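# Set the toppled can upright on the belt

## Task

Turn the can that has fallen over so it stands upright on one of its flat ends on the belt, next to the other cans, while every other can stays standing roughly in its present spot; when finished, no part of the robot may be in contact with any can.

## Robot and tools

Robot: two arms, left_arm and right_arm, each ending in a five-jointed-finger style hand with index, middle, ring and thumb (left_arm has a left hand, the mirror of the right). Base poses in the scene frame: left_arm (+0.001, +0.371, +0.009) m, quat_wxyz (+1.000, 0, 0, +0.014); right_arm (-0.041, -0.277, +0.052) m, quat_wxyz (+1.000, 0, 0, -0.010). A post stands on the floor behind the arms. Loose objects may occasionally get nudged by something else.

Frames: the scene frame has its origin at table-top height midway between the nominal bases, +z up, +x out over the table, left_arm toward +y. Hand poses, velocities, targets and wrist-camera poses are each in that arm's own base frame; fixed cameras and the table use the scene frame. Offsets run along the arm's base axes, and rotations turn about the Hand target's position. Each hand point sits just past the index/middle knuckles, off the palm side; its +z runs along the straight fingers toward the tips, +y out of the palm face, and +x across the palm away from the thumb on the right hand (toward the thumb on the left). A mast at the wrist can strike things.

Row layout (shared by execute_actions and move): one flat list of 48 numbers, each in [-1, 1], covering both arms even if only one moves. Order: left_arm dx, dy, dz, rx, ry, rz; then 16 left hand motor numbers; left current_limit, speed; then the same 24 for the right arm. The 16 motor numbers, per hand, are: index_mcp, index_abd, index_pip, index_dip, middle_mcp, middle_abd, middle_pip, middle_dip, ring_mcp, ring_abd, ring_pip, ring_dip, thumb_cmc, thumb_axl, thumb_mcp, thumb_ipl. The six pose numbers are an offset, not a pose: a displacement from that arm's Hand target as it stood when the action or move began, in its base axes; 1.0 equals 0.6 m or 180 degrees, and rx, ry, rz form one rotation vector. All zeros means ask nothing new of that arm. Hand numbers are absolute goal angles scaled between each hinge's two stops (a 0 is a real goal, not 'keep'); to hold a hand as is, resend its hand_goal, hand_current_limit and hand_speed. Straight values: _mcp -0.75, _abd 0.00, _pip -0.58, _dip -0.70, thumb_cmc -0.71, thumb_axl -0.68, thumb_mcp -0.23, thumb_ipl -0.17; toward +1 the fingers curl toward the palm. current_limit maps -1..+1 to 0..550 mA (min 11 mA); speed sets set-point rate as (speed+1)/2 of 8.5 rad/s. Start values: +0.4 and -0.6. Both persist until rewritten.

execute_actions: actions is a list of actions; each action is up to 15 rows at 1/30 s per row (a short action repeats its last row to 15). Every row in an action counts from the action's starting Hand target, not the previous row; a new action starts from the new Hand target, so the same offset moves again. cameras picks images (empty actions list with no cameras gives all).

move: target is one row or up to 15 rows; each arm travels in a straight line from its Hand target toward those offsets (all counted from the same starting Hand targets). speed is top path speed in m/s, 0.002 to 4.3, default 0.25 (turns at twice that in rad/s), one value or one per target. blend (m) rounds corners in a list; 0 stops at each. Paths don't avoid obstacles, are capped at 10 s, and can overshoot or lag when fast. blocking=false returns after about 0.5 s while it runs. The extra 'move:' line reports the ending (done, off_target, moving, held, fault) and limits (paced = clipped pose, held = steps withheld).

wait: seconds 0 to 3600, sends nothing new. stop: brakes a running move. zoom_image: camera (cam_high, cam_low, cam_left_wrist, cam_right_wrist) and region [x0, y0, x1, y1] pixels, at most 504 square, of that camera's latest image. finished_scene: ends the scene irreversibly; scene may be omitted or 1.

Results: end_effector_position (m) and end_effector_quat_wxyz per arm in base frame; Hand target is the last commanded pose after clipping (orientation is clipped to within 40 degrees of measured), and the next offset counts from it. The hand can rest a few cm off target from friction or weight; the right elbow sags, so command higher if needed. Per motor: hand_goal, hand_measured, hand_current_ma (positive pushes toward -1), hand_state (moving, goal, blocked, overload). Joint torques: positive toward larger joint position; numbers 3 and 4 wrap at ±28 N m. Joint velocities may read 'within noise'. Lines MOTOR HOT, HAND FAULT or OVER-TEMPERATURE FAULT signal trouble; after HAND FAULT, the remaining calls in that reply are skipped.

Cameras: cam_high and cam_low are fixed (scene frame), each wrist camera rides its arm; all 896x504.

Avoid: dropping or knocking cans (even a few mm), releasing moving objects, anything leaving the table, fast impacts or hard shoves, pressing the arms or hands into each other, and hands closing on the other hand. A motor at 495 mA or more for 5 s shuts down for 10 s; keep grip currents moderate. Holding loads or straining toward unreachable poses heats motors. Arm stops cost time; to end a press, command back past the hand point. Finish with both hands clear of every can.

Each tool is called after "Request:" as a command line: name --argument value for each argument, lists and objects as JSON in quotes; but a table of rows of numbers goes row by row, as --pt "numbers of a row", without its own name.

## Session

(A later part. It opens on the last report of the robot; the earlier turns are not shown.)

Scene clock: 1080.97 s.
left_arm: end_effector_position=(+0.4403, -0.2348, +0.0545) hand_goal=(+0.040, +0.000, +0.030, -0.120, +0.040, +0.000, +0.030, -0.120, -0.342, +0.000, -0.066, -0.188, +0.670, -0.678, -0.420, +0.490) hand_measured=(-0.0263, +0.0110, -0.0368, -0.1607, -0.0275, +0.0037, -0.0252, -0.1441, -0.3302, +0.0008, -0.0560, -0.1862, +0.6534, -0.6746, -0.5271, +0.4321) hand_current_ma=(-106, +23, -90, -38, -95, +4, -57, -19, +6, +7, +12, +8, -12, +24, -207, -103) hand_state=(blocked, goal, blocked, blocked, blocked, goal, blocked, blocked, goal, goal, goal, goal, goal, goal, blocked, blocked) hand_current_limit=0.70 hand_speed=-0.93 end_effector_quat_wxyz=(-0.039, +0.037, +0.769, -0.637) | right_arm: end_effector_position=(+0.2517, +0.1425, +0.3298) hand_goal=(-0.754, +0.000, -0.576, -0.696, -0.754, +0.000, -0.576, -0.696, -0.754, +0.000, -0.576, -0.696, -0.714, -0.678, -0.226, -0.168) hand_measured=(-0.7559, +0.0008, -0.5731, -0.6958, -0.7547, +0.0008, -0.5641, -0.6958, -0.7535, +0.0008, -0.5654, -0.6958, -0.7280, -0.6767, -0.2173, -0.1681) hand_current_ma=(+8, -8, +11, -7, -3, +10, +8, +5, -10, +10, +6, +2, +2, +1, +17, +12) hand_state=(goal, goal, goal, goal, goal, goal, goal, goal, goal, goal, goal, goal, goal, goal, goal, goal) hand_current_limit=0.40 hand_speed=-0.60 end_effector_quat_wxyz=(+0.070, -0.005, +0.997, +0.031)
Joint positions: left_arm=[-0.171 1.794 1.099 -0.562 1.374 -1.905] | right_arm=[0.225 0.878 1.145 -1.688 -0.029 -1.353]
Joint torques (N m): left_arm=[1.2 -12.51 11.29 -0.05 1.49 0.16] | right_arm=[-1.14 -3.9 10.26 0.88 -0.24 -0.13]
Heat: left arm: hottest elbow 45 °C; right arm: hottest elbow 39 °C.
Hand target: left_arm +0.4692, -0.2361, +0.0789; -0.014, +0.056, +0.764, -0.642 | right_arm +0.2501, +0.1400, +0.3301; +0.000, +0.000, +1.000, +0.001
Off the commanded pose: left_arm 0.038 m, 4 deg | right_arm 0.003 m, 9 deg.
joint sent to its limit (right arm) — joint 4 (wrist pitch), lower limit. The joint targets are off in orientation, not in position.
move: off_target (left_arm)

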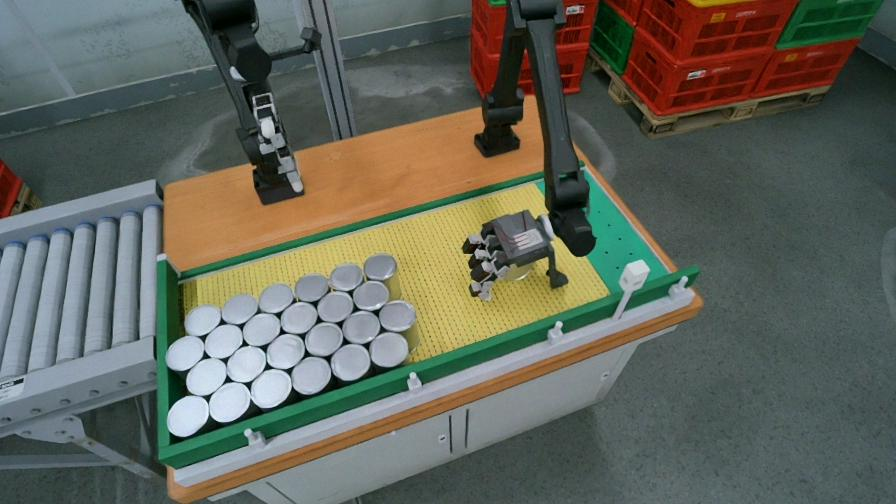

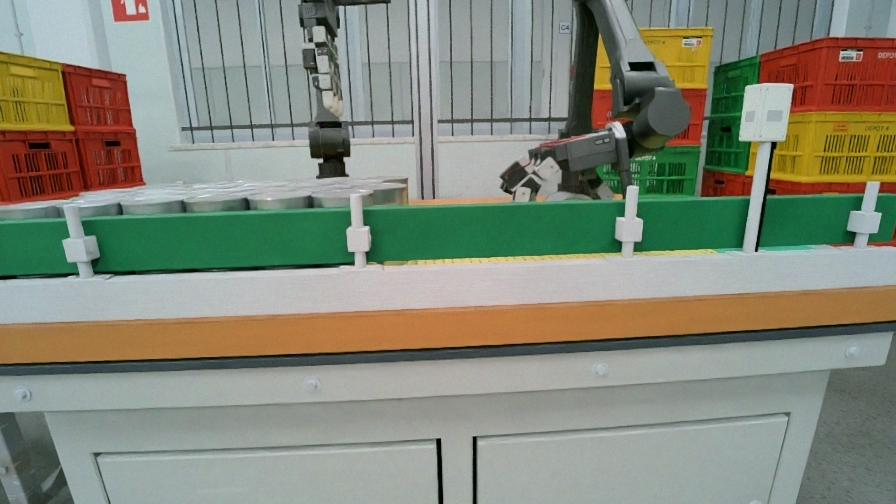

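Request:
move --pt "0 0 0 0 0 0 -0.1 0 -0.022 -0.145 -0.1 0 -0.022 -0.145 -0.342 0 -0.066 -0.188 0.671 -0.678 -0.61 0.427 0.6 -0.93 0 0 0 0 0 0 -0.754 0 -0.576 -0.696 -0.754 0 -0.576 -0.696 -0.754 0 -0.576 -0.696 -0.714 -0.678 -0.226 -0.168 0.4 -0.6" --pt "-0.072 -0.0015 -0.033 0 0 0 -0.1 0 -0.022 -0.145 -0.1 0 -0.022 -0.145 -0.342 0 -0.066 -0.188 0.671 -0.678 -0.61 0.427 0.6 -0.93 0 0 0 0 0 0 -0.754 0 -0.576 -0.696 -0.754 0 -0.576 -0.696 -0.754 0 -0.576 -0.696 -0.714 -0.678 -0.226 -0.168 0.4 -0.6" --cameras '["cam_high","cam_low"]' --speed 0.05

Request:
zoom_image --camera "cam_high" --region '[440, 180, 580, 320]'

Request:
zoom_image --camera "cam_low" --region '[480, 110, 640, 230]'

Scene clock: 1098.20 s.
left_arm: end_effector_position=(+0.4255, -0.2332, +0.0497) hand_goal=(-0.100, +0.000, -0.022, -0.146, -0.100, +0.000, -0.022, -0.146, -0.342, +0.000, -0.066, -0.188, +0.670, -0.678, -0.610, +0.426) hand_measured=(-0.0781, +0.0110, -0.0252, -0.1530, -0.0793, -0.0095, -0.0329, -0.1556, -0.3302, -0.0007, -0.0560, -0.1862, +0.6597, -0.6735, -0.5953, +0.4188) hand_current_ma=(+17, +12, +2, -7, +13, -8, -2, -6, +17, +7, +12, +8, -20, +17, +11, -20) hand_state=(blocked, goal, goal, goal, blocked, goal, goal, goal, goal, goal, goal, goal, goal, goal, goal, goal) hand_current_limit=0.60 hand_speed=-0.93 end_effector_quat_wxyz=(-0.021, +0.049, +0.765, -0.642) | right_arm: end_effector_position=(+0.2517, +0.1425, +0.3298) hand_goal=(-0.754, +0.000, -0.576, -0.696, -0.754, +0.000, -0.576, -0.696, -0.754, +0.000, -0.576, -0.696, -0.714, -0.678, -0.226, -0.168) hand_measured=(-0.7559, -0.0007, -0.5718, -0.6958, -0.7535, +0.0008, -0.5654, -0.6958, -0.7547, -0.0007, -0.5654, -0.6958, -0.7280, -0.6767, -0.2173, -0.1681) hand_current_ma=(-1, +5, +1, +0, -1, +7, +11, +1, -6, +7, +10, +6, -9, -2, +15, +7) hand_state=(goal, goal, goal, goal, goal, goal, goal, goal, goal, goal, goal, goal, goal, goal, goal, goal) hand_current_limit=0.40 hand_speed=-0.60 end_effector_quat_wxyz=(+0.070, -0.005, +0.997, +0.031)
Joint positions: left_arm=[-0.171 1.753 1.012 -0.435 1.38 -1.941] | right_arm=[0.225 0.878 1.145 -1.688 -0.029 -1.353]
Joint torques (N m): left_arm=[-0.09 -12.81 6.53 1.21 0.99 -0.05] | right_arm=[-1.14 -3.9 10.25 0.87 -0.23 -0.13]
Heat: left arm: hottest elbow 45 °C; right arm: hottest elbow 39 °C.
Hand target: left_arm +0.4259, -0.2370, +0.0592; -0.014, +0.056, +0.764, -0.643 | right_arm +0.2501, +0.1400, +0.3301; +0.000, +0.000, +1.000, +0.001
Off the commanded pose: left_arm 0.010 m, 1 deg | right_arm 0.003 m, 9 deg.
joint sent to its limit (right arm) — joint 4 (wrist pitch), lower limit. The joint targets are off in orientation, not in position.
move: done

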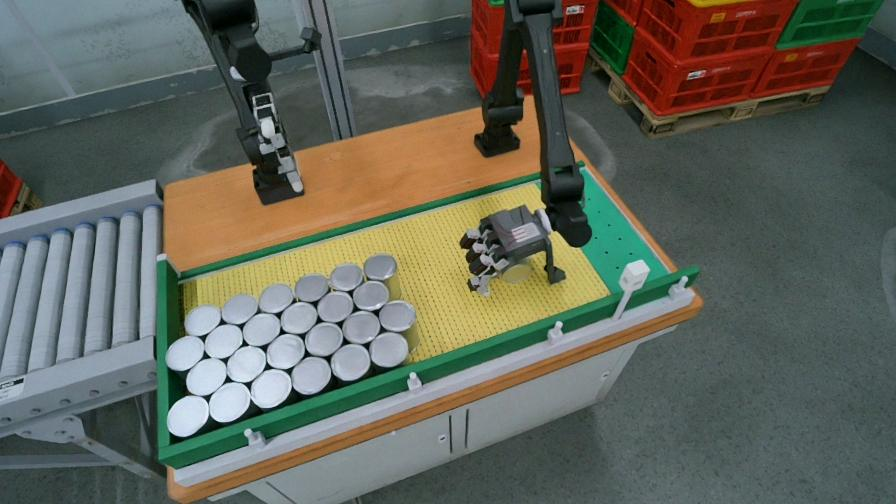

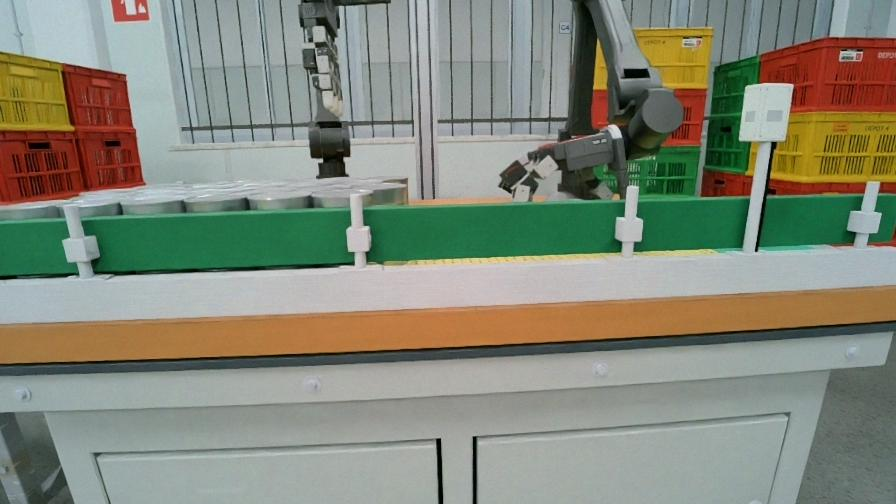

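Scaled by 3.600 from the camera's image (finer frame: 1280x720).

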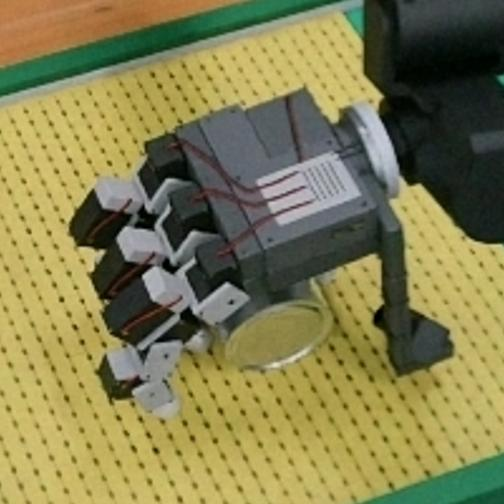

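Scaled by 3.150 from the camera's image (finer frame: 1280x720).

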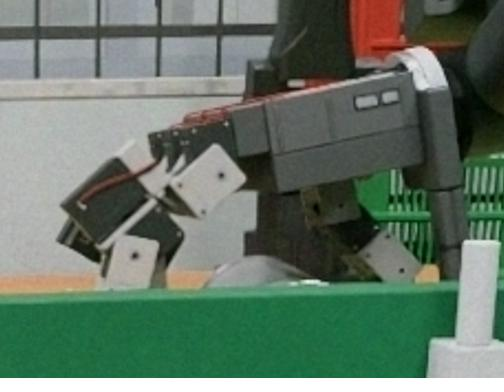

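Request:
move --target '[0.0,0.008,0.05,0,0,0,-0.1,0,-0.022,-0.145,-0.1,0,-0.022,-0.145,-0.342,0,-0.066,-0.188,0.671,-0.678,-0.61,0.427,0.6,-0.93,0,0,0,0,0,0,-0.754,0,-0.576,-0.696,-0.754,0,-0.576,-0.696,-0.754,0,-0.576,-0.696,-0.714,-0.678,-0.226,-0.168,0.4,-0.6]' --cameras '[]' --speed 0.05

Scene clock: 1106.03 s.
left_arm: end_effector_position=(+0.4132, -0.2311, +0.0724) hand_goal=(-0.100, +0.000, -0.022, -0.146, -0.100, +0.000, -0.022, -0.146, -0.342, +0.000, -0.066, -0.188, +0.670, -0.678, -0.610, +0.426) hand_measured=(-0.0781, +0.0096, -0.0304, -0.1530, -0.0817, -0.0095, -0.0342, -0.1556, -0.3302, +0.0008, -0.0560, -0.1874, +0.6597, -0.6735, -0.5953, +0.4198) hand_current_ma=(+20, +10, -3, -20, +17, -12, -2, -1, +20, +7, +4, +10, -11, +5, +13, -17) hand_state=(blocked, goal, goal, goal, goal, goal, goal, goal, goal, goal, goal, goal, goal, goal, goal, goal) hand_current_limit=0.60 hand_speed=-0.93 end_effector_quat_wxyz=(-0.033, +0.039, +0.766, -0.640) | right_arm: end_effector_position=(+0.2517, +0.1425, +0.3298) hand_goal=(-0.754, +0.000, -0.576, -0.696, -0.754, +0.000, -0.576, -0.696, -0.754, +0.000, -0.576, -0.696, -0.714, -0.678, -0.226, -0.168) hand_measured=(-0.7547, +0.0008, -0.5718, -0.6971, -0.7535, -0.0007, -0.5641, -0.6958, -0.7547, +0.0008, -0.5654, -0.6958, -0.7280, -0.6767, -0.2173, -0.1672) hand_current_ma=(+0, -7, +0, -3, +4, +10, +15, +17, -6, +8, +6, +5, +3, +2, +14, +0) hand_state=(goal, goal, goal, goal, goal, goal, goal, goal, goal, goal, goal, goal, goal, goal, goal, goal) hand_current_limit=0.40 hand_speed=-0.60 end_effector_quat_wxyz=(+0.070, -0.005, +0.997, +0.031)
Joint positions: left_arm=[-0.171 1.696 1.012 -0.525 1.38 -1.938] | right_arm=[0.225 0.878 1.145 -1.688 -0.029 -1.353]
Joint torques (N m): left_arm=[0.56 -12.1 8.87 0.01 1.15 0.28] | right_arm=[-1.14 -3.9 10.25 0.87 -0.23 -0.13]
Heat: left arm: hottest elbow 45 °C; right arm: hottest elbow 39 °C.
Hand target: left_arm +0.4260, -0.2322, +0.0892; -0.014, +0.056, +0.764, -0.643 | right_arm +0.2501, +0.1400, +0.3301; +0.000, +0.000, +1.000, +0.001
Off the commanded pose: left_arm 0.021 m, 3 deg | right_arm 0.003 m, 9 deg.
joint sent to its limit (right arm) — joint 4 (wrist pitch), lower limit. The joint targets are off in orientation, not in position.
move: off_target (left_arm)

Request:
move --target '[0.0033,0.0053,-0.052,0,0,0,-0.1,0,-0.022,-0.145,-0.1,0,-0.022,-0.145,-0.342,0,-0.066,-0.188,0.671,-0.678,-0.61,0.427,0.6,-0.93,0,0,0,0,0,0,-0.754,0,-0.576,-0.696,-0.754,0,-0.576,-0.696,-0.754,0,-0.576,-0.696,-0.714,-0.678,-0.226,-0.168,0.4,-0.6]' --cameras '["cam_high","cam_low"]' --speed 0.05

Request:
zoom_image --camera "cam_high" --region '[440, 180, 580, 320]'

Request:
zoom_image --camera "cam_low" --region '[480, 110, 640, 230]'

Scene clock: 1112.73 s.
left_arm: end_effector_position=(+0.4162, -0.2313, +0.0566) hand_goal=(-0.100, +0.000, -0.022, -0.146, -0.100, +0.000, -0.022, -0.146, -0.342, +0.000, -0.066, -0.188, +0.670, -0.678, -0.610, +0.426) hand_measured=(-0.0781, +0.0096, -0.0304, -0.1530, -0.0817, -0.0095, -0.0329, -0.1569, -0.3302, +0.0008, -0.0560, -0.1862, +0.6597, -0.6735, -0.5953, +0.4188) hand_current_ma=(+9, +22, -6, -8, +25, -10, -3, -15, +18, +17, +16, +4, -8, +13, +6, -18) hand_state=(blocked, goal, goal, goal, goal, goal, goal, goal, goal, goal, goal, goal, goal, goal, goal, goal) hand_current_limit=0.60 hand_speed=-0.93 end_effector_quat_wxyz=(-0.030, +0.047, +0.766, -0.640) | right_arm: end_effector_position=(+0.2517, +0.1425, +0.3298) hand_goal=(-0.754, +0.000, -0.576, -0.696, -0.754, +0.000, -0.576, -0.696, -0.754, +0.000, -0.576, -0.696, -0.714, -0.678, -0.226, -0.168) hand_measured=(-0.7559, -0.0007, -0.5731, -0.6958, -0.7535, -0.0007, -0.5641, -0.6958, -0.7547, +0.0008, -0.5654, -0.6958, -0.7267, -0.6777, -0.2173, -0.1672) hand_current_ma=(+4, -4, +5, -2, -2, -1, +22, +10, -6, +15, +1, +2, -7, -11, +24, +3) hand_state=(goal, goal, goal, goal, goal, goal, goal, goal, goal, goal, goal, goal, goal, goal, goal, goal) hand_current_limit=0.40 hand_speed=-0.60 end_effector_quat_wxyz=(+0.070, -0.005, +0.997, +0.031)
Joint positions: left_arm=[-0.171 1.732 1.012 -0.515 1.381 -1.897] | right_arm=[0.225 0.878 1.145 -1.688 -0.029 -1.353]
Joint torques (N m): left_arm=[1.14 -10.34 7.69 1.09 1.23 0.29] | right_arm=[-1.14 -3.9 10.26 0.88 -0.24 -0.12]
Heat: left arm: hottest elbow 44 °C; right arm: hottest elbow 39 °C.
Hand target: left_arm +0.4279, -0.2290, +0.0578; -0.014, +0.056, +0.764, -0.643 | right_arm +0.2501, +0.1400, +0.3301; +0.000, +0.000, +1.000, +0.001
Off the commanded pose: left_arm 0.012 m, 2 deg | right_arm 0.003 m, 9 deg.
joint sent to its limit (right arm) — joint 4 (wrist pitch), lower limit. The joint targets are off in orientation, not in position.
move: off_target (left_arm)

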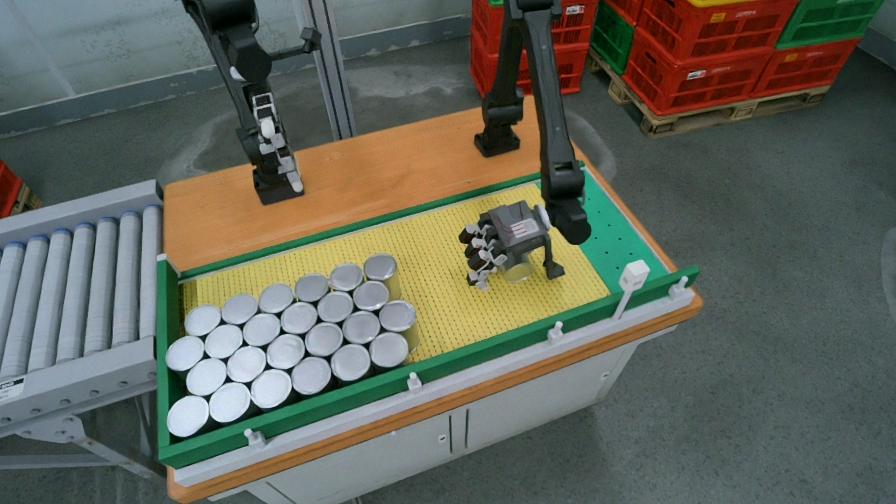

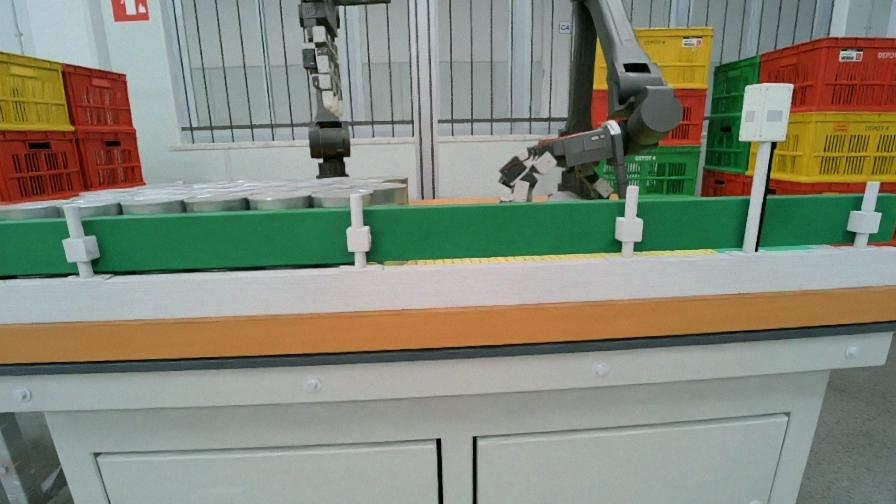

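Scaled by 3.600 from the camera's image (finer frame: 1280x720).

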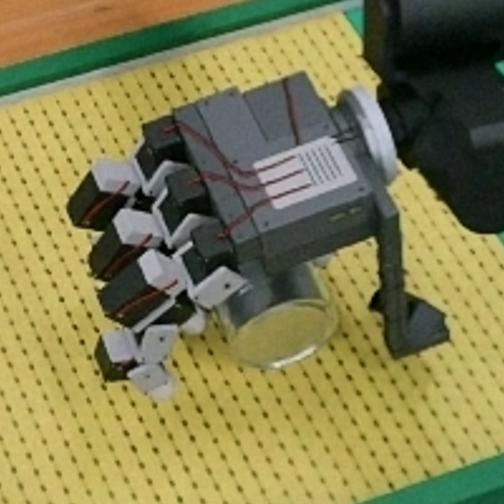

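Scaled by 3.150 from the camera's image (finer frame: 1280x720).

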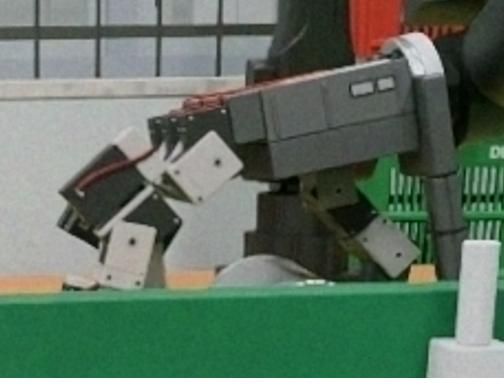

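Request:
move --target '[0.02,0.02,0.005,0,0,0,-0.1,0,-0.022,-0.145,-0.1,0,-0.022,-0.145,-0.342,0,-0.066,-0.188,0.671,-0.678,-0.61,0.427,0.6,-0.93,0,0,0,0,0,0,-0.754,0,-0.576,-0.696,-0.754,0,-0.576,-0.696,-0.754,0,-0.576,-0.696,-0.714,-0.678,-0.226,-0.168,0.4,-0.6]' --cameras '[]' --speed 0.05

Scene clock: 1121.93 s.
left_arm: end_effector_position=(+0.4194, -0.2178, +0.0523) hand_goal=(-0.100, +0.000, -0.022, -0.146, -0.100, +0.000, -0.022, -0.146, -0.342, +0.000, -0.066, -0.188, +0.670, -0.678, -0.610, +0.426) hand_measured=(-0.0830, +0.0096, -0.0304, -0.1530, -0.0878, -0.0095, -0.0329, -0.1569, -0.3302, -0.0007, -0.0560, -0.1874, +0.6597, -0.6735, -0.5973, +0.4198) hand_current_ma=(+11, +8, -10, -6, +3, -8, -8, -11, +27, +1, +9, +6, -1, +17, +1, -20) hand_state=(goal, goal, goal, goal, goal, goal, goal, goal, goal, goal, goal, goal, goal, goal, goal, goal) hand_current_limit=0.60 hand_speed=-0.93 end_effector_quat_wxyz=(-0.030, +0.045, +0.766, -0.640) | right_arm: end_effector_position=(+0.2517, +0.1425, +0.3298) hand_goal=(-0.754, +0.000, -0.576, -0.696, -0.754, +0.000, -0.576, -0.696, -0.754, +0.000, -0.576, -0.696, -0.714, -0.678, -0.226, -0.168) hand_measured=(-0.7547, -0.0007, -0.5731, -0.6971, -0.7535, -0.0007, -0.5641, -0.6958, -0.7547, +0.0008, -0.5654, -0.6958, -0.7280, -0.6767, -0.2163, -0.1681) hand_current_ma=(-2, -4, -8, -7, -3, +0, +12, +16, -2, +17, +6, +3, -2, -5, +13, +9) hand_state=(goal, goal, goal, goal, goal, goal, goal, goal, goal, goal, goal, goal, goal, goal, goal, goal) hand_current_limit=0.40 hand_speed=-0.60 end_effector_quat_wxyz=(+0.070, -0.005, +0.997, +0.031)
Joint positions: left_arm=[-0.141 1.758 1.043 -0.66 1.388 -1.758] | right_arm=[0.225 0.878 1.145 -1.688 -0.029 -1.353]
Joint torques (N m): left_arm=[1.08 -10.29 9.76 -0.23 1.28 0.29] | right_arm=[-1.14 -3.9 10.25 0.9 -0.24 -0.12]
Heat: left arm: hottest elbow 44 °C; right arm: hottest elbow 39 °C.
Hand target: left_arm +0.4398, -0.2171, +0.0609; -0.014, +0.057, +0.764, -0.643 | right_arm +0.2501, +0.1400, +0.3301; +0.000, +0.000, +1.000, +0.001
Off the commanded pose: left_arm 0.022 m, 2 deg | right_arm 0.003 m, 9 deg.
joint sent to its limit (right arm) — joint 4 (wrist pitch), lower limit. The joint targets are off in orientation, not in position.
move: off_target (left_arm)

Request:
move --target '[0.0,-0.002,0.012,0,0,0,-0.1,0,-0.022,-0.145,-0.1,0,-0.022,-0.145,-0.342,0,-0.066,-0.188,0.671,-0.678,-0.61,0.427,0.6,-0.93,0,0,0,0,0,0,-0.754,0,-0.576,-0.696,-0.754,0,-0.576,-0.696,-0.754,0,-0.576,-0.696,-0.714,-0.678,-0.226,-0.168,0.4,-0.6]' --cameras '["cam_high","cam_low"]' --speed 0.05

Request:
zoom_image --camera "cam_high" --region '[460, 200, 570, 310]'

Request:
zoom_image --camera "cam_low" --region '[500, 140, 620, 230]'

Scene clock: 1132.97 s.
left_arm: end_effector_position=(+0.4201, -0.2179, +0.0541) hand_goal=(-0.100, +0.000, -0.022, -0.146, -0.100, +0.000, -0.022, -0.146, -0.342, +0.000, -0.066, -0.188, +0.670, -0.678, -0.610, +0.426) hand_measured=(-0.0830, +0.0096, -0.0304, -0.1530, -0.0890, -0.0095, -0.0329, -0.1569, -0.3290, -0.0007, -0.0560, -0.1862, +0.6597, -0.6735, -0.5963, +0.4198) hand_current_ma=(+9, +15, -12, -15, +11, +6, -5, -5, +27, +1, +15, +1, -12, +9, +17, -10) hand_state=(goal, goal, goal, goal, goal, goal, goal, goal, goal, goal, goal, goal, goal, goal, goal, goal) hand_current_limit=0.60 hand_speed=-0.93 end_effector_quat_wxyz=(-0.031, +0.044, +0.766, -0.640) | right_arm: end_effector_position=(+0.2517, +0.1425, +0.3298) hand_goal=(-0.754, +0.000, -0.576, -0.696, -0.754, +0.000, -0.576, -0.696, -0.754, +0.000, -0.576, -0.696, -0.714, -0.678, -0.226, -0.168) hand_measured=(-0.7559, -0.0007, -0.5718, -0.6958, -0.7535, -0.0007, -0.5654, -0.6958, -0.7535, -0.0007, -0.5654, -0.6958, -0.7267, -0.6777, -0.2183, -0.1691) hand_current_ma=(+2, +2, -2, -10, -2, +6, +13, +5, -11, +14, +2, +5, -10, -7, +20, +1) hand_state=(goal, goal, goal, goal, goal, goal, goal, goal, goal, goal, goal, goal, goal, goal, goal, goal) hand_current_limit=0.40 hand_speed=-0.60 end_effector_quat_wxyz=(+0.070, -0.005, +0.997, +0.031)
Joint positions: left_arm=[-0.141 1.758 1.049 -0.671 1.388 -1.758] | right_arm=[0.225 0.878 1.145 -1.688 -0.029 -1.353]
Joint torques (N m): left_arm=[0.91 -11.28 9.72 -0.27 1.27 0.2] | right_arm=[-1.14 -3.9 10.26 0.9 -0.24 -0.12]
Heat: left arm: hottest elbow 44 °C; right arm: hottest elbow 39 °C.
Hand target: left_arm +0.4398, -0.2183, +0.0681; -0.014, +0.056, +0.764, -0.643 | right_arm +0.2501, +0.1400, +0.3301; +0.000, +0.000, +1.000, +0.001
Off the commanded pose: left_arm 0.024 m, 2 deg | right_arm 0.003 m, 9 deg.
joint sent to its limit (right arm) — joint 4 (wrist pitch), lower limit. The joint targets are off in orientation, not in position.
move: off_target (left_arm)

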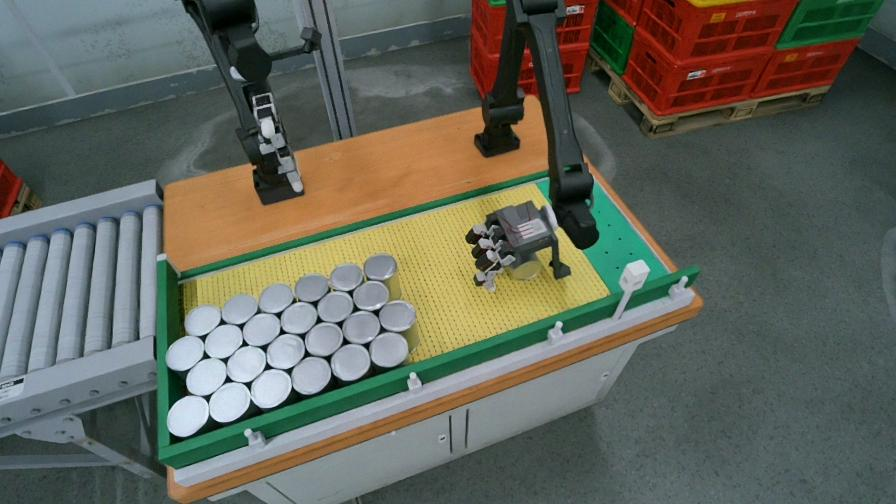

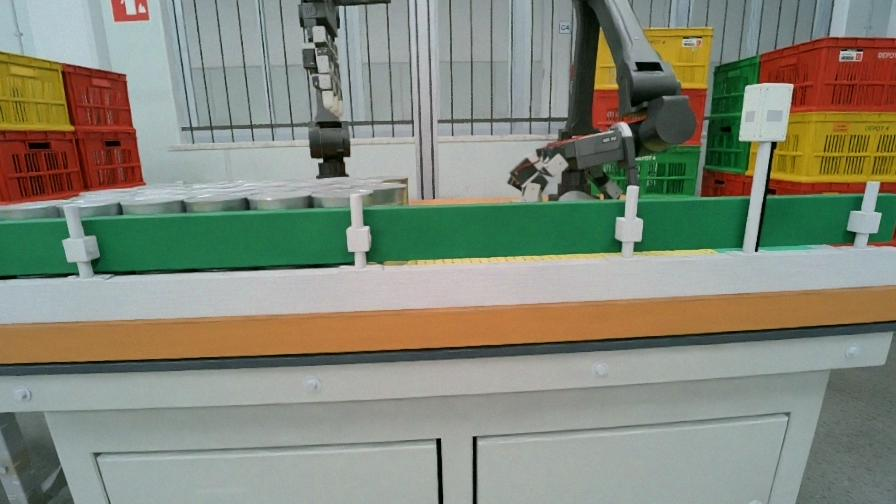

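Scaled by 4.582 from the camera's image (finer frame: 1280x720).

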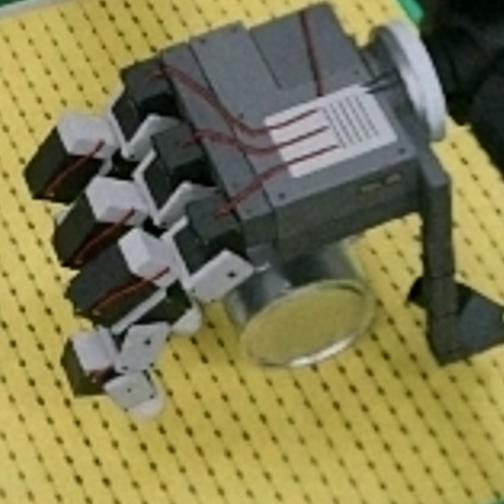

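Scaled by 4.200 from the camera's image (finer frame: 1280x720).

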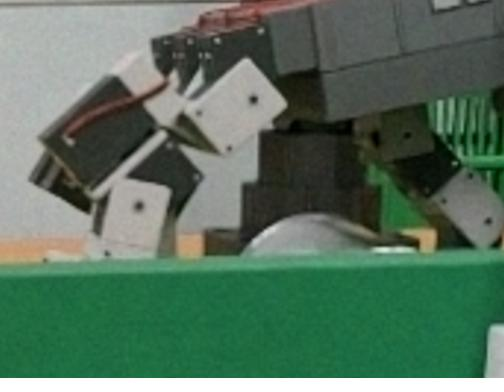

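Request:
move --pt "0 0 0 0 0 0 -0.05 0 -0.01 -0.14 -0.05 0 -0.01 -0.14 -0.342 0 -0.066 -0.188 0.671 -0.678 -0.54 0.43 0.7 -0.93 0 0 0 0 0 0 -0.754 0 -0.576 -0.696 -0.754 0 -0.576 -0.696 -0.754 0 -0.576 -0.696 -0.714 -0.678 -0.226 -0.168 0.4 -0.6" --pt "0 0 0 0 0 0 0.05 0 0.04 -0.12 0.05 0 0.04 -0.12 -0.342 0 -0.066 -0.188 0.671 -0.678 -0.4 0.5 0.7 -0.93 0 0 0 0 0 0 -0.754 0 -0.576 -0.696 -0.754 0 -0.576 -0.696 -0.754 0 -0.576 -0.696 -0.714 -0.678 -0.226 -0.168 0.4 -0.6" --cameras '["cam_high","cam_low"]' --speed 0.05

Request:
zoom_image --camera "cam_high" --region '[460, 200, 570, 310]'

Request:
zoom_image --camera "cam_low" --region '[500, 140, 620, 230]'

Scene clock: 1151.63 s.
left_arm: end_effector_position=(+0.4200, -0.2179, +0.0541) hand_goal=(+0.050, +0.000, +0.040, -0.120, +0.050, +0.000, +0.040, -0.120, -0.342, +0.000, -0.066, -0.188, +0.670, -0.678, -0.400, +0.500) hand_measured=(-0.0419, +0.0096, -0.0162, -0.1428, -0.0468, -0.0095, -0.0227, -0.1454, -0.3302, -0.0007, -0.0560, -0.1874, +0.6584, -0.6735, -0.5498, +0.4226) hand_current_ma=(-138, +4, -70, -31, -147, -15, -66, -31, +24, +10, +4, +2, -8, +7, -195, -146) hand_state=(moving, goal, blocked, blocked, moving, goal, blocked, blocked, goal, goal, goal, goal, goal, goal, moving, blocked) hand_current_limit=0.70 hand_speed=-0.93 end_effector_quat_wxyz=(-0.032, +0.043, +0.766, -0.640) | right_arm: end_effector_position=(+0.2517, +0.1425, +0.3298) hand_goal=(-0.754, +0.000, -0.576, -0.696, -0.754, +0.000, -0.576, -0.696, -0.754, +0.000, -0.576, -0.696, -0.714, -0.678, -0.226, -0.168) hand_measured=(-0.7559, -0.0007, -0.5731, -0.6958, -0.7535, -0.0007, -0.5641, -0.6958, -0.7547, -0.0007, -0.5654, -0.6958, -0.7280, -0.6767, -0.2173, -0.1672) hand_current_ma=(-7, -6, +1, +2, +0, -2, +15, +8, +0, +6, +0, +2, -6, -10, +21, +9) hand_state=(goal, goal, goal, goal, goal, goal, goal, goal, goal, goal, goal, goal, goal, goal, goal, goal) hand_current_limit=0.40 hand_speed=-0.60 end_effector_quat_wxyz=(+0.070, -0.005, +0.997, +0.031)
Joint positions: left_arm=[-0.141 1.758 1.049 -0.671 1.388 -1.758] | right_arm=[0.225 0.878 1.145 -1.688 -0.029 -1.353]
Joint torques (N m): left_arm=[0.91 -11.28 9.76 -0.25 1.26 0.2] | right_arm=[-1.14 -3.9 10.25 0.9 -0.24 -0.13]
Heat: left arm: hottest elbow 44 °C; right arm: hottest elbow 39 °C.
Hand target: left_arm +0.4398, -0.2183, +0.0681; -0.014, +0.056, +0.764, -0.643 | right_arm +0.2501, +0.1400, +0.3301; +0.000, +0.000, +1.000, +0.001
Off the commanded pose: left_arm 0.024 m, 3 deg | right_arm 0.003 m, 9 deg.
joint sent to its limit (right arm) — joint 4 (wrist pitch), lower limit. The joint targets are off in orientation, not in position.
move: done; target 2's new numbers were sent with left_arm's hand 0.024 m and 3 deg from that target

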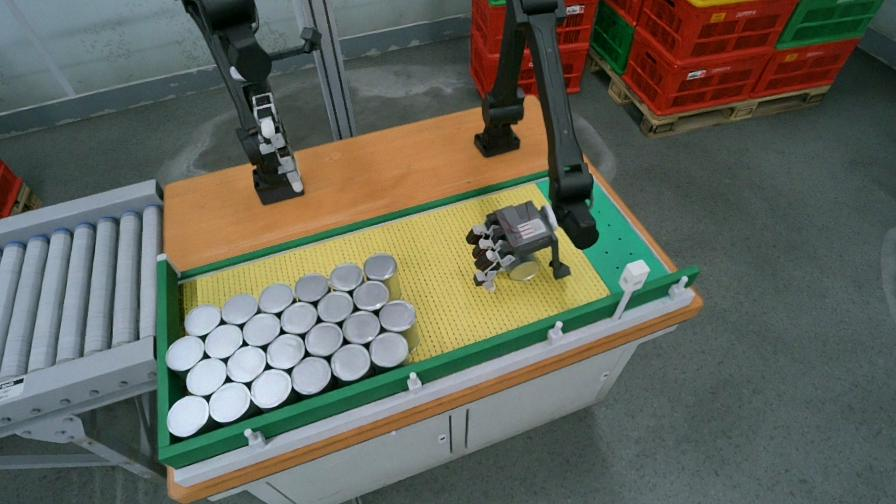

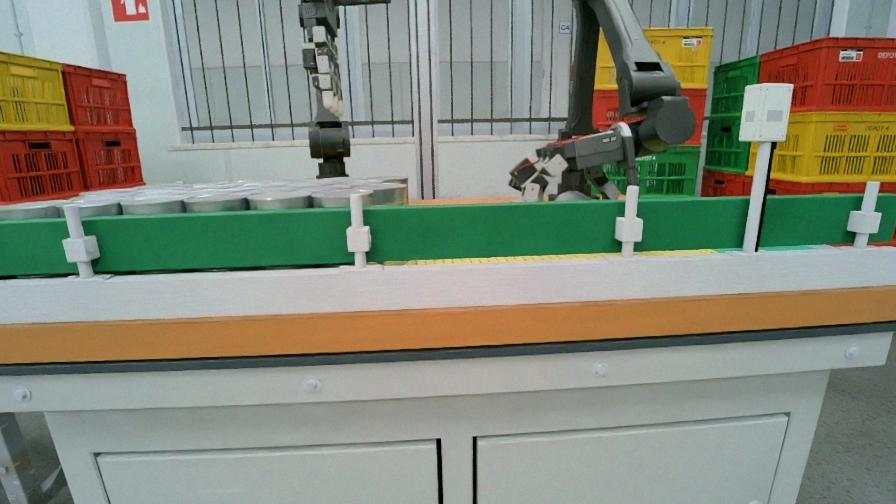

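Scaled by 4.582 from the camera's image (finer frame: 1280x720).

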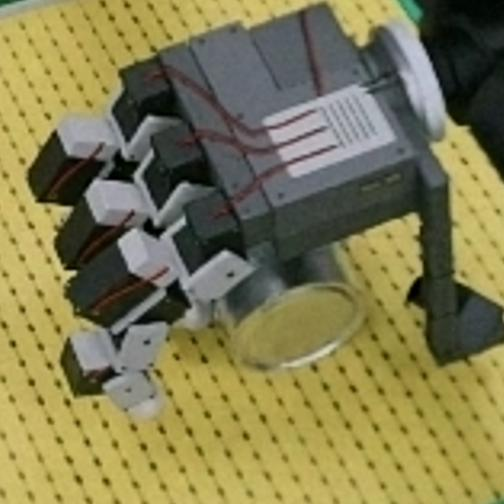

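Scaled by 4.200 from the camera's image (finer frame: 1280x720).

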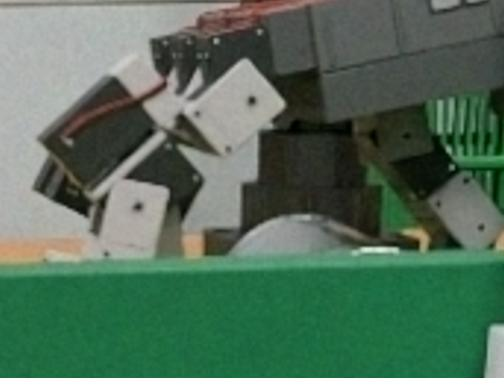

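Request:
move --pt "0 0 0 0 0 0 0.11 0 0.07 -0.11 0.11 0 0.07 -0.11 -0.342 0 -0.066 -0.188 0.671 -0.678 -0.32 0.55 0.7 -0.9 0 0 0 0 0 0 -0.754 0 -0.576 -0.696 -0.754 0 -0.576 -0.696 -0.754 0 -0.576 -0.696 -0.714 -0.678 -0.226 -0.168 0.4 -0.6" --pt "0.0 0 0.05 0 0 0 0.11 0 0.07 -0.11 0.11 0 0.07 -0.11 -0.342 0 -0.066 -0.188 0.671 -0.678 -0.32 0.55 0.7 -0.9 0 0 0 0 0 0 -0.754 0 -0.576 -0.696 -0.754 0 -0.576 -0.696 -0.754 0 -0.576 -0.696 -0.714 -0.678 -0.226 -0.168 0.4 -0.6" --cameras '["cam_high","cam_low"]' --speed 0.05

Request:
zoom_image --camera "cam_high" --region '[460, 200, 570, 310]'

Request:
zoom_image --camera "cam_low" --region '[500, 140, 620, 230]'

Scene clock: 1167.03 s.
left_arm: end_effector_position=(+0.4078, -0.2155, +0.0585) hand_goal=(+0.110, +0.000, +0.070, -0.110, +0.110, +0.000, +0.070, -0.110, -0.342, +0.000, -0.066, -0.188, +0.670, -0.678, -0.320, +0.550) hand_measured=(-0.0419, +0.0096, -0.0175, -0.1530, -0.0444, -0.0095, -0.0239, -0.1581, -0.3302, -0.0007, -0.0560, -0.1862, +0.6609, -0.6746, -0.5449, +0.4236) hand_current_ma=(-246, +10, -122, -53, -252, +2, -115, -56, +22, +7, +11, +5, -10, +14, -477, -256) hand_state=(blocked, goal, blocked, blocked, blocked, goal, blocked, blocked, goal, goal, goal, goal, goal, goal, blocked, blocked) hand_current_limit=0.70 hand_speed=-0.90 end_effector_quat_wxyz=(-0.055, +0.023, +0.770, -0.636) | right_arm: end_effector_position=(+0.2517, +0.1425, +0.3298) hand_goal=(-0.754, +0.000, -0.576, -0.696, -0.754, +0.000, -0.576, -0.696, -0.754, +0.000, -0.576, -0.696, -0.714, -0.678, -0.226, -0.168) hand_measured=(-0.7559, +0.0008, -0.5718, -0.6958, -0.7535, -0.0007, -0.5654, -0.6958, -0.7547, +0.0008, -0.5654, -0.6958, -0.7280, -0.6777, -0.2173, -0.1672) hand_current_ma=(-1, -10, +9, -2, +4, +3, +9, +10, -14, +3, -2, +1, -2, -3, +19, +8) hand_state=(goal, goal, goal, goal, goal, goal, goal, goal, goal, goal, goal, goal, goal, goal, goal, goal) hand_current_limit=0.40 hand_speed=-0.60 end_effector_quat_wxyz=(+0.070, -0.005, +0.997, +0.031)
Joint positions: left_arm=[-0.141 1.748 1.052 -0.75 1.382 -1.755] | right_arm=[0.225 0.878 1.145 -1.688 -0.029 -1.353]
Joint torques (N m): left_arm=[0.91 -14.39 11.21 -0.43 1.52 0.17] | right_arm=[-1.14 -3.9 10.26 0.88 -0.24 -0.12]
Heat: left arm: hottest elbow 44 °C; right arm: hottest elbow 40 °C.
Hand target: left_arm +0.4397, -0.2183, +0.0980; -0.014, +0.056, +0.764, -0.643 | right_arm +0.2501, +0.1400, +0.3301; +0.000, +0.000, +1.000, +0.001
Off the commanded pose: left_arm 0.051 m, 6 deg | right_arm 0.003 m, 9 deg.
joint sent to its limit (right arm) — joint 4 (wrist pitch), lower limit. The joint targets are off in orientation, not in position.
move: off_target (left_arm)

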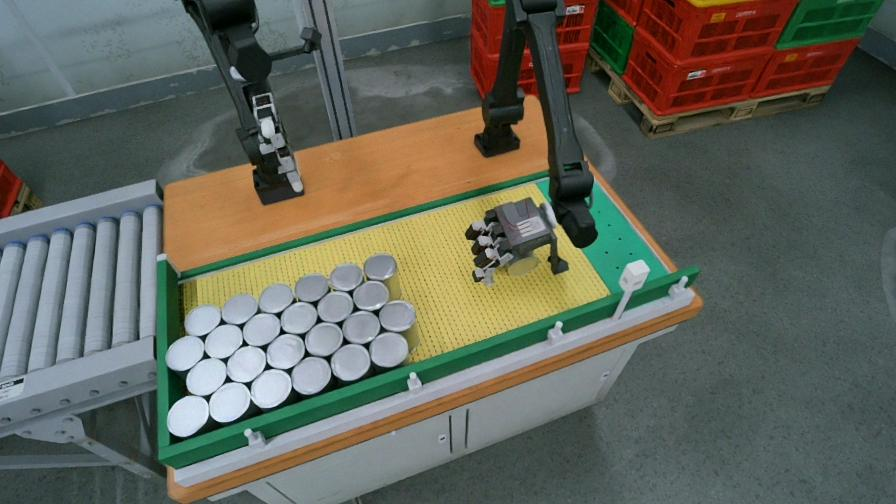

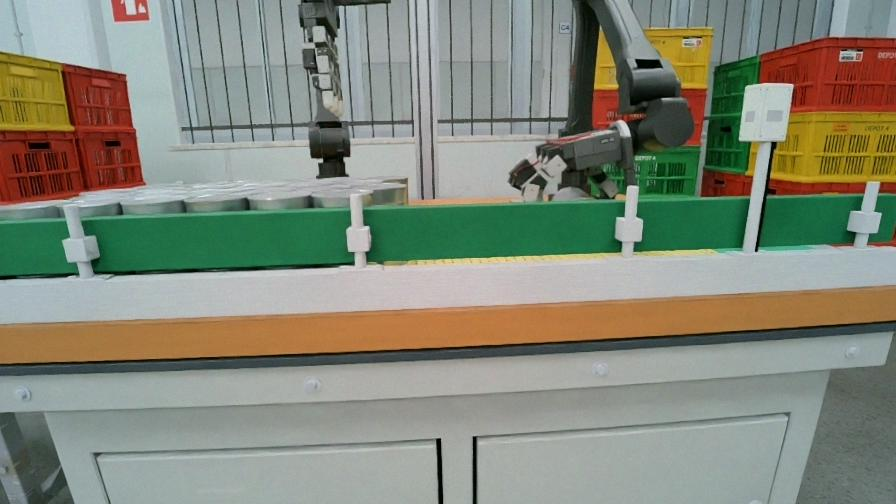

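Scaled by 4.582 from the camera's image (finer frame: 1280x720).

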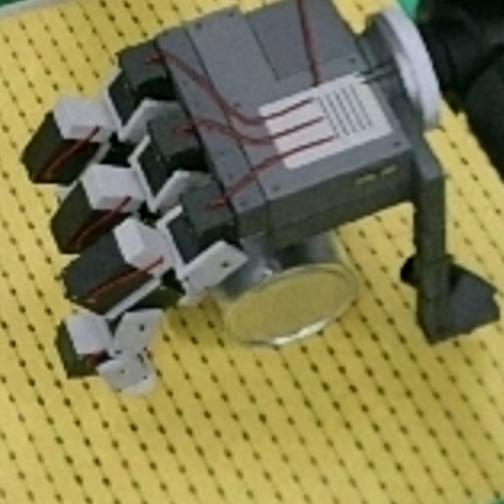

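Scaled by 4.200 from the camera's image (finer frame: 1280x720).

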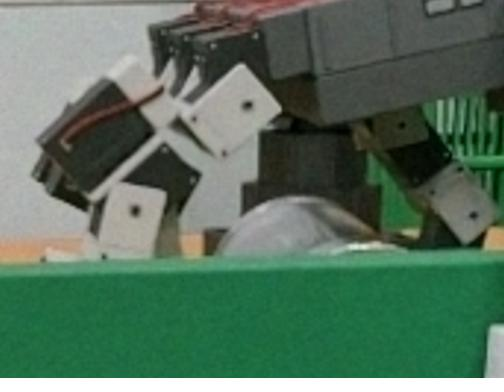

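Request:
move --target '[0.01,0,0.06,0,0,0,0.11,0,0.07,-0.11,0.11,0,0.07,-0.11,-0.342,0,-0.066,-0.188,0.671,-0.678,-0.32,0.55,0.7,-0.9,0,0,0,0,0,0,-0.754,0,-0.576,-0.696,-0.754,0,-0.576,-0.696,-0.754,0,-0.576,-0.696,-0.714,-0.678,-0.226,-0.168,0.4,-0.6]' --cameras '["cam_high","cam_low"]' --speed 0.05

Request:
zoom_image --camera "cam_high" --region '[460, 200, 570, 310]'

Request:
zoom_image --camera "cam_low" --region '[500, 140, 620, 230]'

Scene clock: 1174.40 s.
left_arm: end_effector_position=(+0.4159, -0.2165, +0.0933) hand_goal=(+0.110, +0.000, +0.070, -0.110, +0.110, +0.000, +0.070, -0.110, -0.342, +0.000, -0.066, -0.188, +0.670, -0.678, -0.320, +0.550) hand_measured=(-0.0419, +0.0096, -0.0175, -0.1530, -0.0456, -0.0095, -0.0239, -0.1594, -0.3290, +0.0008, -0.0573, -0.1862, +0.6609, -0.6735, -0.5449, +0.4236) hand_current_ma=(-249, +8, -122, -52, -244, -6, -115, -66, +21, +7, +11, +6, -7, +10, -472, -259) hand_state=(blocked, goal, blocked, blocked, blocked, goal, blocked, blocked, goal, goal, goal, goal, goal, goal, blocked, blocked) hand_current_limit=0.70 hand_speed=-0.90 end_effector_quat_wxyz=(-0.056, +0.024, +0.770, -0.635) | right_arm: end_effector_position=(+0.2517, +0.1425, +0.3298) hand_goal=(-0.754, +0.000, -0.576, -0.696, -0.754, +0.000, -0.576, -0.696, -0.754, +0.000, -0.576, -0.696, -0.714, -0.678, -0.226, -0.168) hand_measured=(-0.7559, -0.0007, -0.5731, -0.6958, -0.7535, -0.0007, -0.5641, -0.6958, -0.7547, -0.0007, -0.5654, -0.6958, -0.7280, -0.6767, -0.2173, -0.1681) hand_current_ma=(-3, -6, +5, -3, -8, +11, +7, +4, -11, +16, +11, -1, +5, -15, +22, +6) hand_state=(goal, goal, goal, goal, goal, goal, goal, goal, goal, goal, goal, goal, goal, goal, goal, goal) hand_current_limit=0.40 hand_speed=-0.60 end_effector_quat_wxyz=(+0.070, -0.005, +0.997, +0.031)
Joint positions: left_arm=[-0.141 1.71 1.113 -0.855 1.382 -1.748] | right_arm=[0.225 0.878 1.145 -1.688 -0.029 -1.353]
Joint torques (N m): left_arm=[1.03 -14.15 11.74 -0.36 1.57 0.18] | right_arm=[-1.2 -3.96 10.25 0.88 -0.23 -0.12]
Heat: left arm: hottest elbow 46 °C; right arm: hottest elbow 40 °C.
Hand target: left_arm +0.4458, -0.2183, +0.1341; -0.014, +0.056, +0.764, -0.643 | right_arm +0.2501, +0.1400, +0.3301; +0.000, +0.000, +1.000, +0.001
Off the commanded pose: left_arm 0.051 m, 6 deg | right_arm 0.003 m, 9 deg.
joint sent to its limit (right arm) — joint 4 (wrist pitch), lower limit. The joint targets are off in orientation, not in position.
move: off_target (left_arm)

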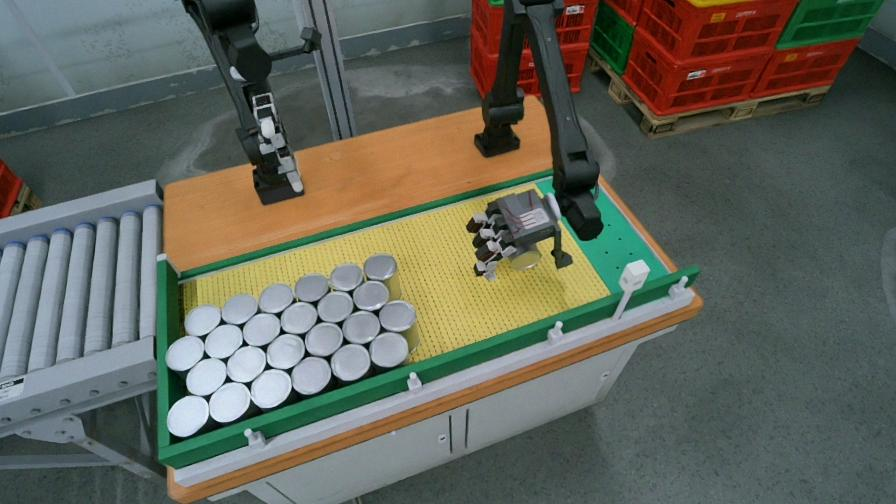

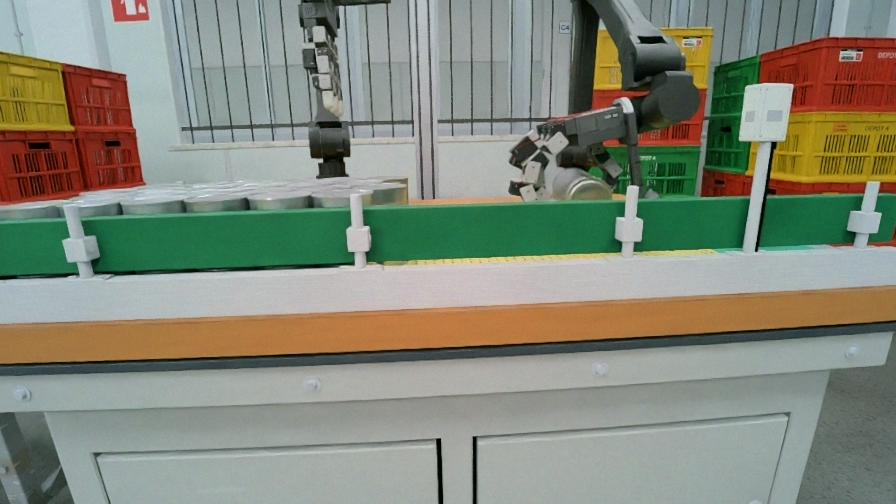

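Scaled by 4.582 from the camera's image (finer frame: 1280x720).

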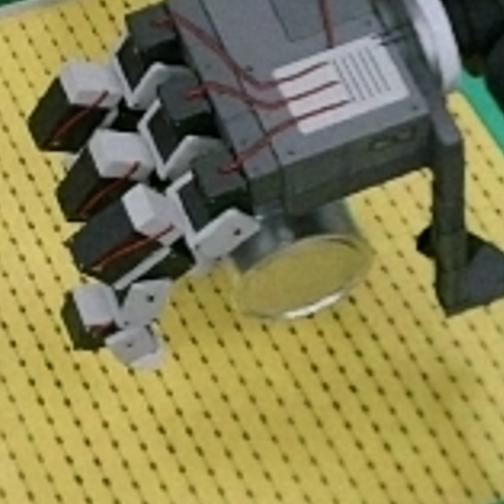

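Scaled by 4.200 from the camera's image (finer frame: 1280x720).

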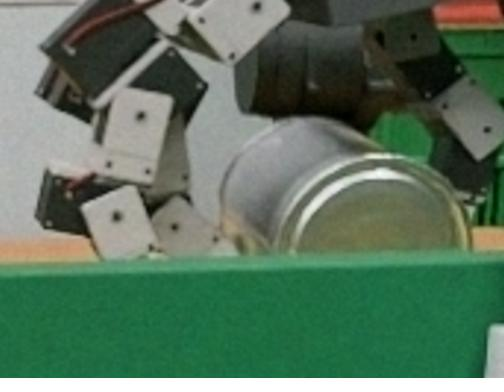

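Request:
move --target '[0.0,0,0.01,-0.0148,-0.138,0,0.11,0,0.07,-0.11,0.11,0,0.07,-0.11,-0.342,0,-0.066,-0.188,0.671,-0.678,-0.32,0.55,0.7,-0.9,0,0,0,0,0,0,-0.754,0,-0.576,-0.696,-0.754,0,-0.576,-0.696,-0.754,0,-0.576,-0.696,-0.714,-0.678,-0.226,-0.168,0.4,-0.6]' --cameras '["cam_high","cam_low"]' --speed 0.12

Request:
zoom_image --camera "cam_low" --region '[480, 110, 640, 230]'

Scene clock: 1197.17 s.
left_arm: end_effector_position=(+0.4339, -0.2178, +0.1106) hand_goal=(+0.110, +0.000, +0.070, -0.110, +0.110, +0.000, +0.070, -0.110, -0.342, +0.000, -0.066, -0.188, +0.670, -0.678, -0.320, +0.550) hand_measured=(-0.0419, -0.0051, -0.0239, -0.1543, -0.0359, -0.0227, -0.0239, -0.1581, -0.3302, -0.0007, -0.0560, -0.1862, +0.6346, -0.6735, -0.5449, +0.4236) hand_current_ma=(-251, -3, -132, -59, -243, -18, -121, -54, +22, +3, +19, +8, -36, +11, -473, -262) hand_state=(blocked, goal, blocked, blocked, blocked, blocked, blocked, blocked, goal, goal, goal, goal, blocked, goal, blocked, blocked) hand_current_limit=0.70 hand_speed=-0.90 end_effector_quat_wxyz=(+0.119, +0.170, +0.745, -0.633) | right_arm: end_effector_position=(+0.2517, +0.1425, +0.3298) hand_goal=(-0.754, +0.000, -0.576, -0.696, -0.754, +0.000, -0.576, -0.696, -0.754, +0.000, -0.576, -0.696, -0.714, -0.678, -0.226, -0.168) hand_measured=(-0.7559, -0.0007, -0.5718, -0.6958, -0.7535, -0.0007, -0.5641, -0.6958, -0.7547, +0.0008, -0.5654, -0.6958, -0.7267, -0.6767, -0.2163, -0.1672) hand_current_ma=(-9, -2, +1, +3, +0, -2, +17, +7, -11, +17, +12, +4, -1, -6, +10, +1) hand_state=(goal, goal, goal, goal, goal, goal, goal, goal, goal, goal, goal, goal, goal, goal, goal, goal) hand_current_limit=0.40 hand_speed=-0.60 end_effector_quat_wxyz=(+0.070, -0.005, +0.997, +0.031)
Joint positions: left_arm=[-0.141 1.551 0.934 -0.421 1.373 -1.703] | right_arm=[0.225 0.878 1.145 -1.688 -0.029 -1.353]
Joint torques (N m): left_arm=[0.73 -12.86 8.69 1.94 1.3 0.19] | right_arm=[-1.2 -3.96 10.25 0.87 -0.24 -0.12]
Heat: left arm: hottest elbow 48 °C; right arm: hottest elbow 40 °C.
Hand target: left_arm +0.4458, -0.2183, +0.1400; +0.152, +0.194, +0.734, -0.633 | right_arm +0.2501, +0.1400, +0.3301; +0.000, +0.000, +1.000, +0.001
Off the commanded pose: left_arm 0.032 m, 5 deg | right_arm 0.003 m, 9 deg.
joint sent to its limit (right arm) — joint 4 (wrist pitch), lower limit. The joint targets are off in orientation, not in position.
move: off_target (left_arm)

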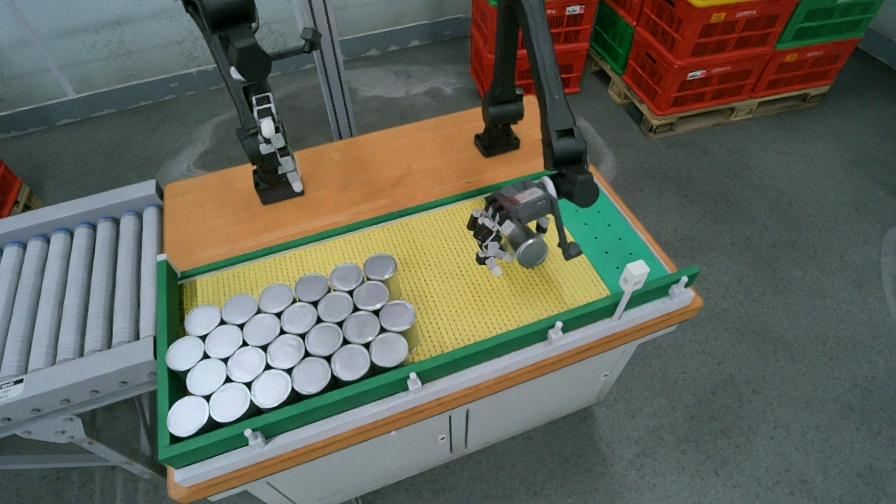

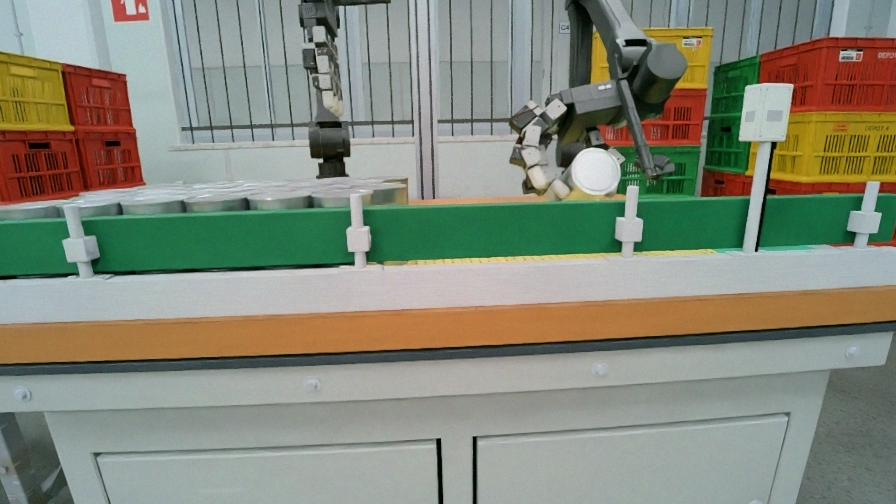

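Scaled by 3.150 from the camera's image (finer frame: 1280x720).

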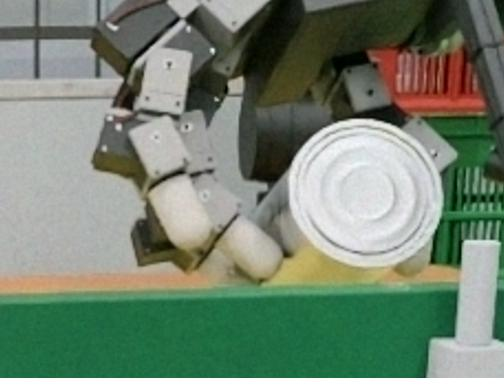

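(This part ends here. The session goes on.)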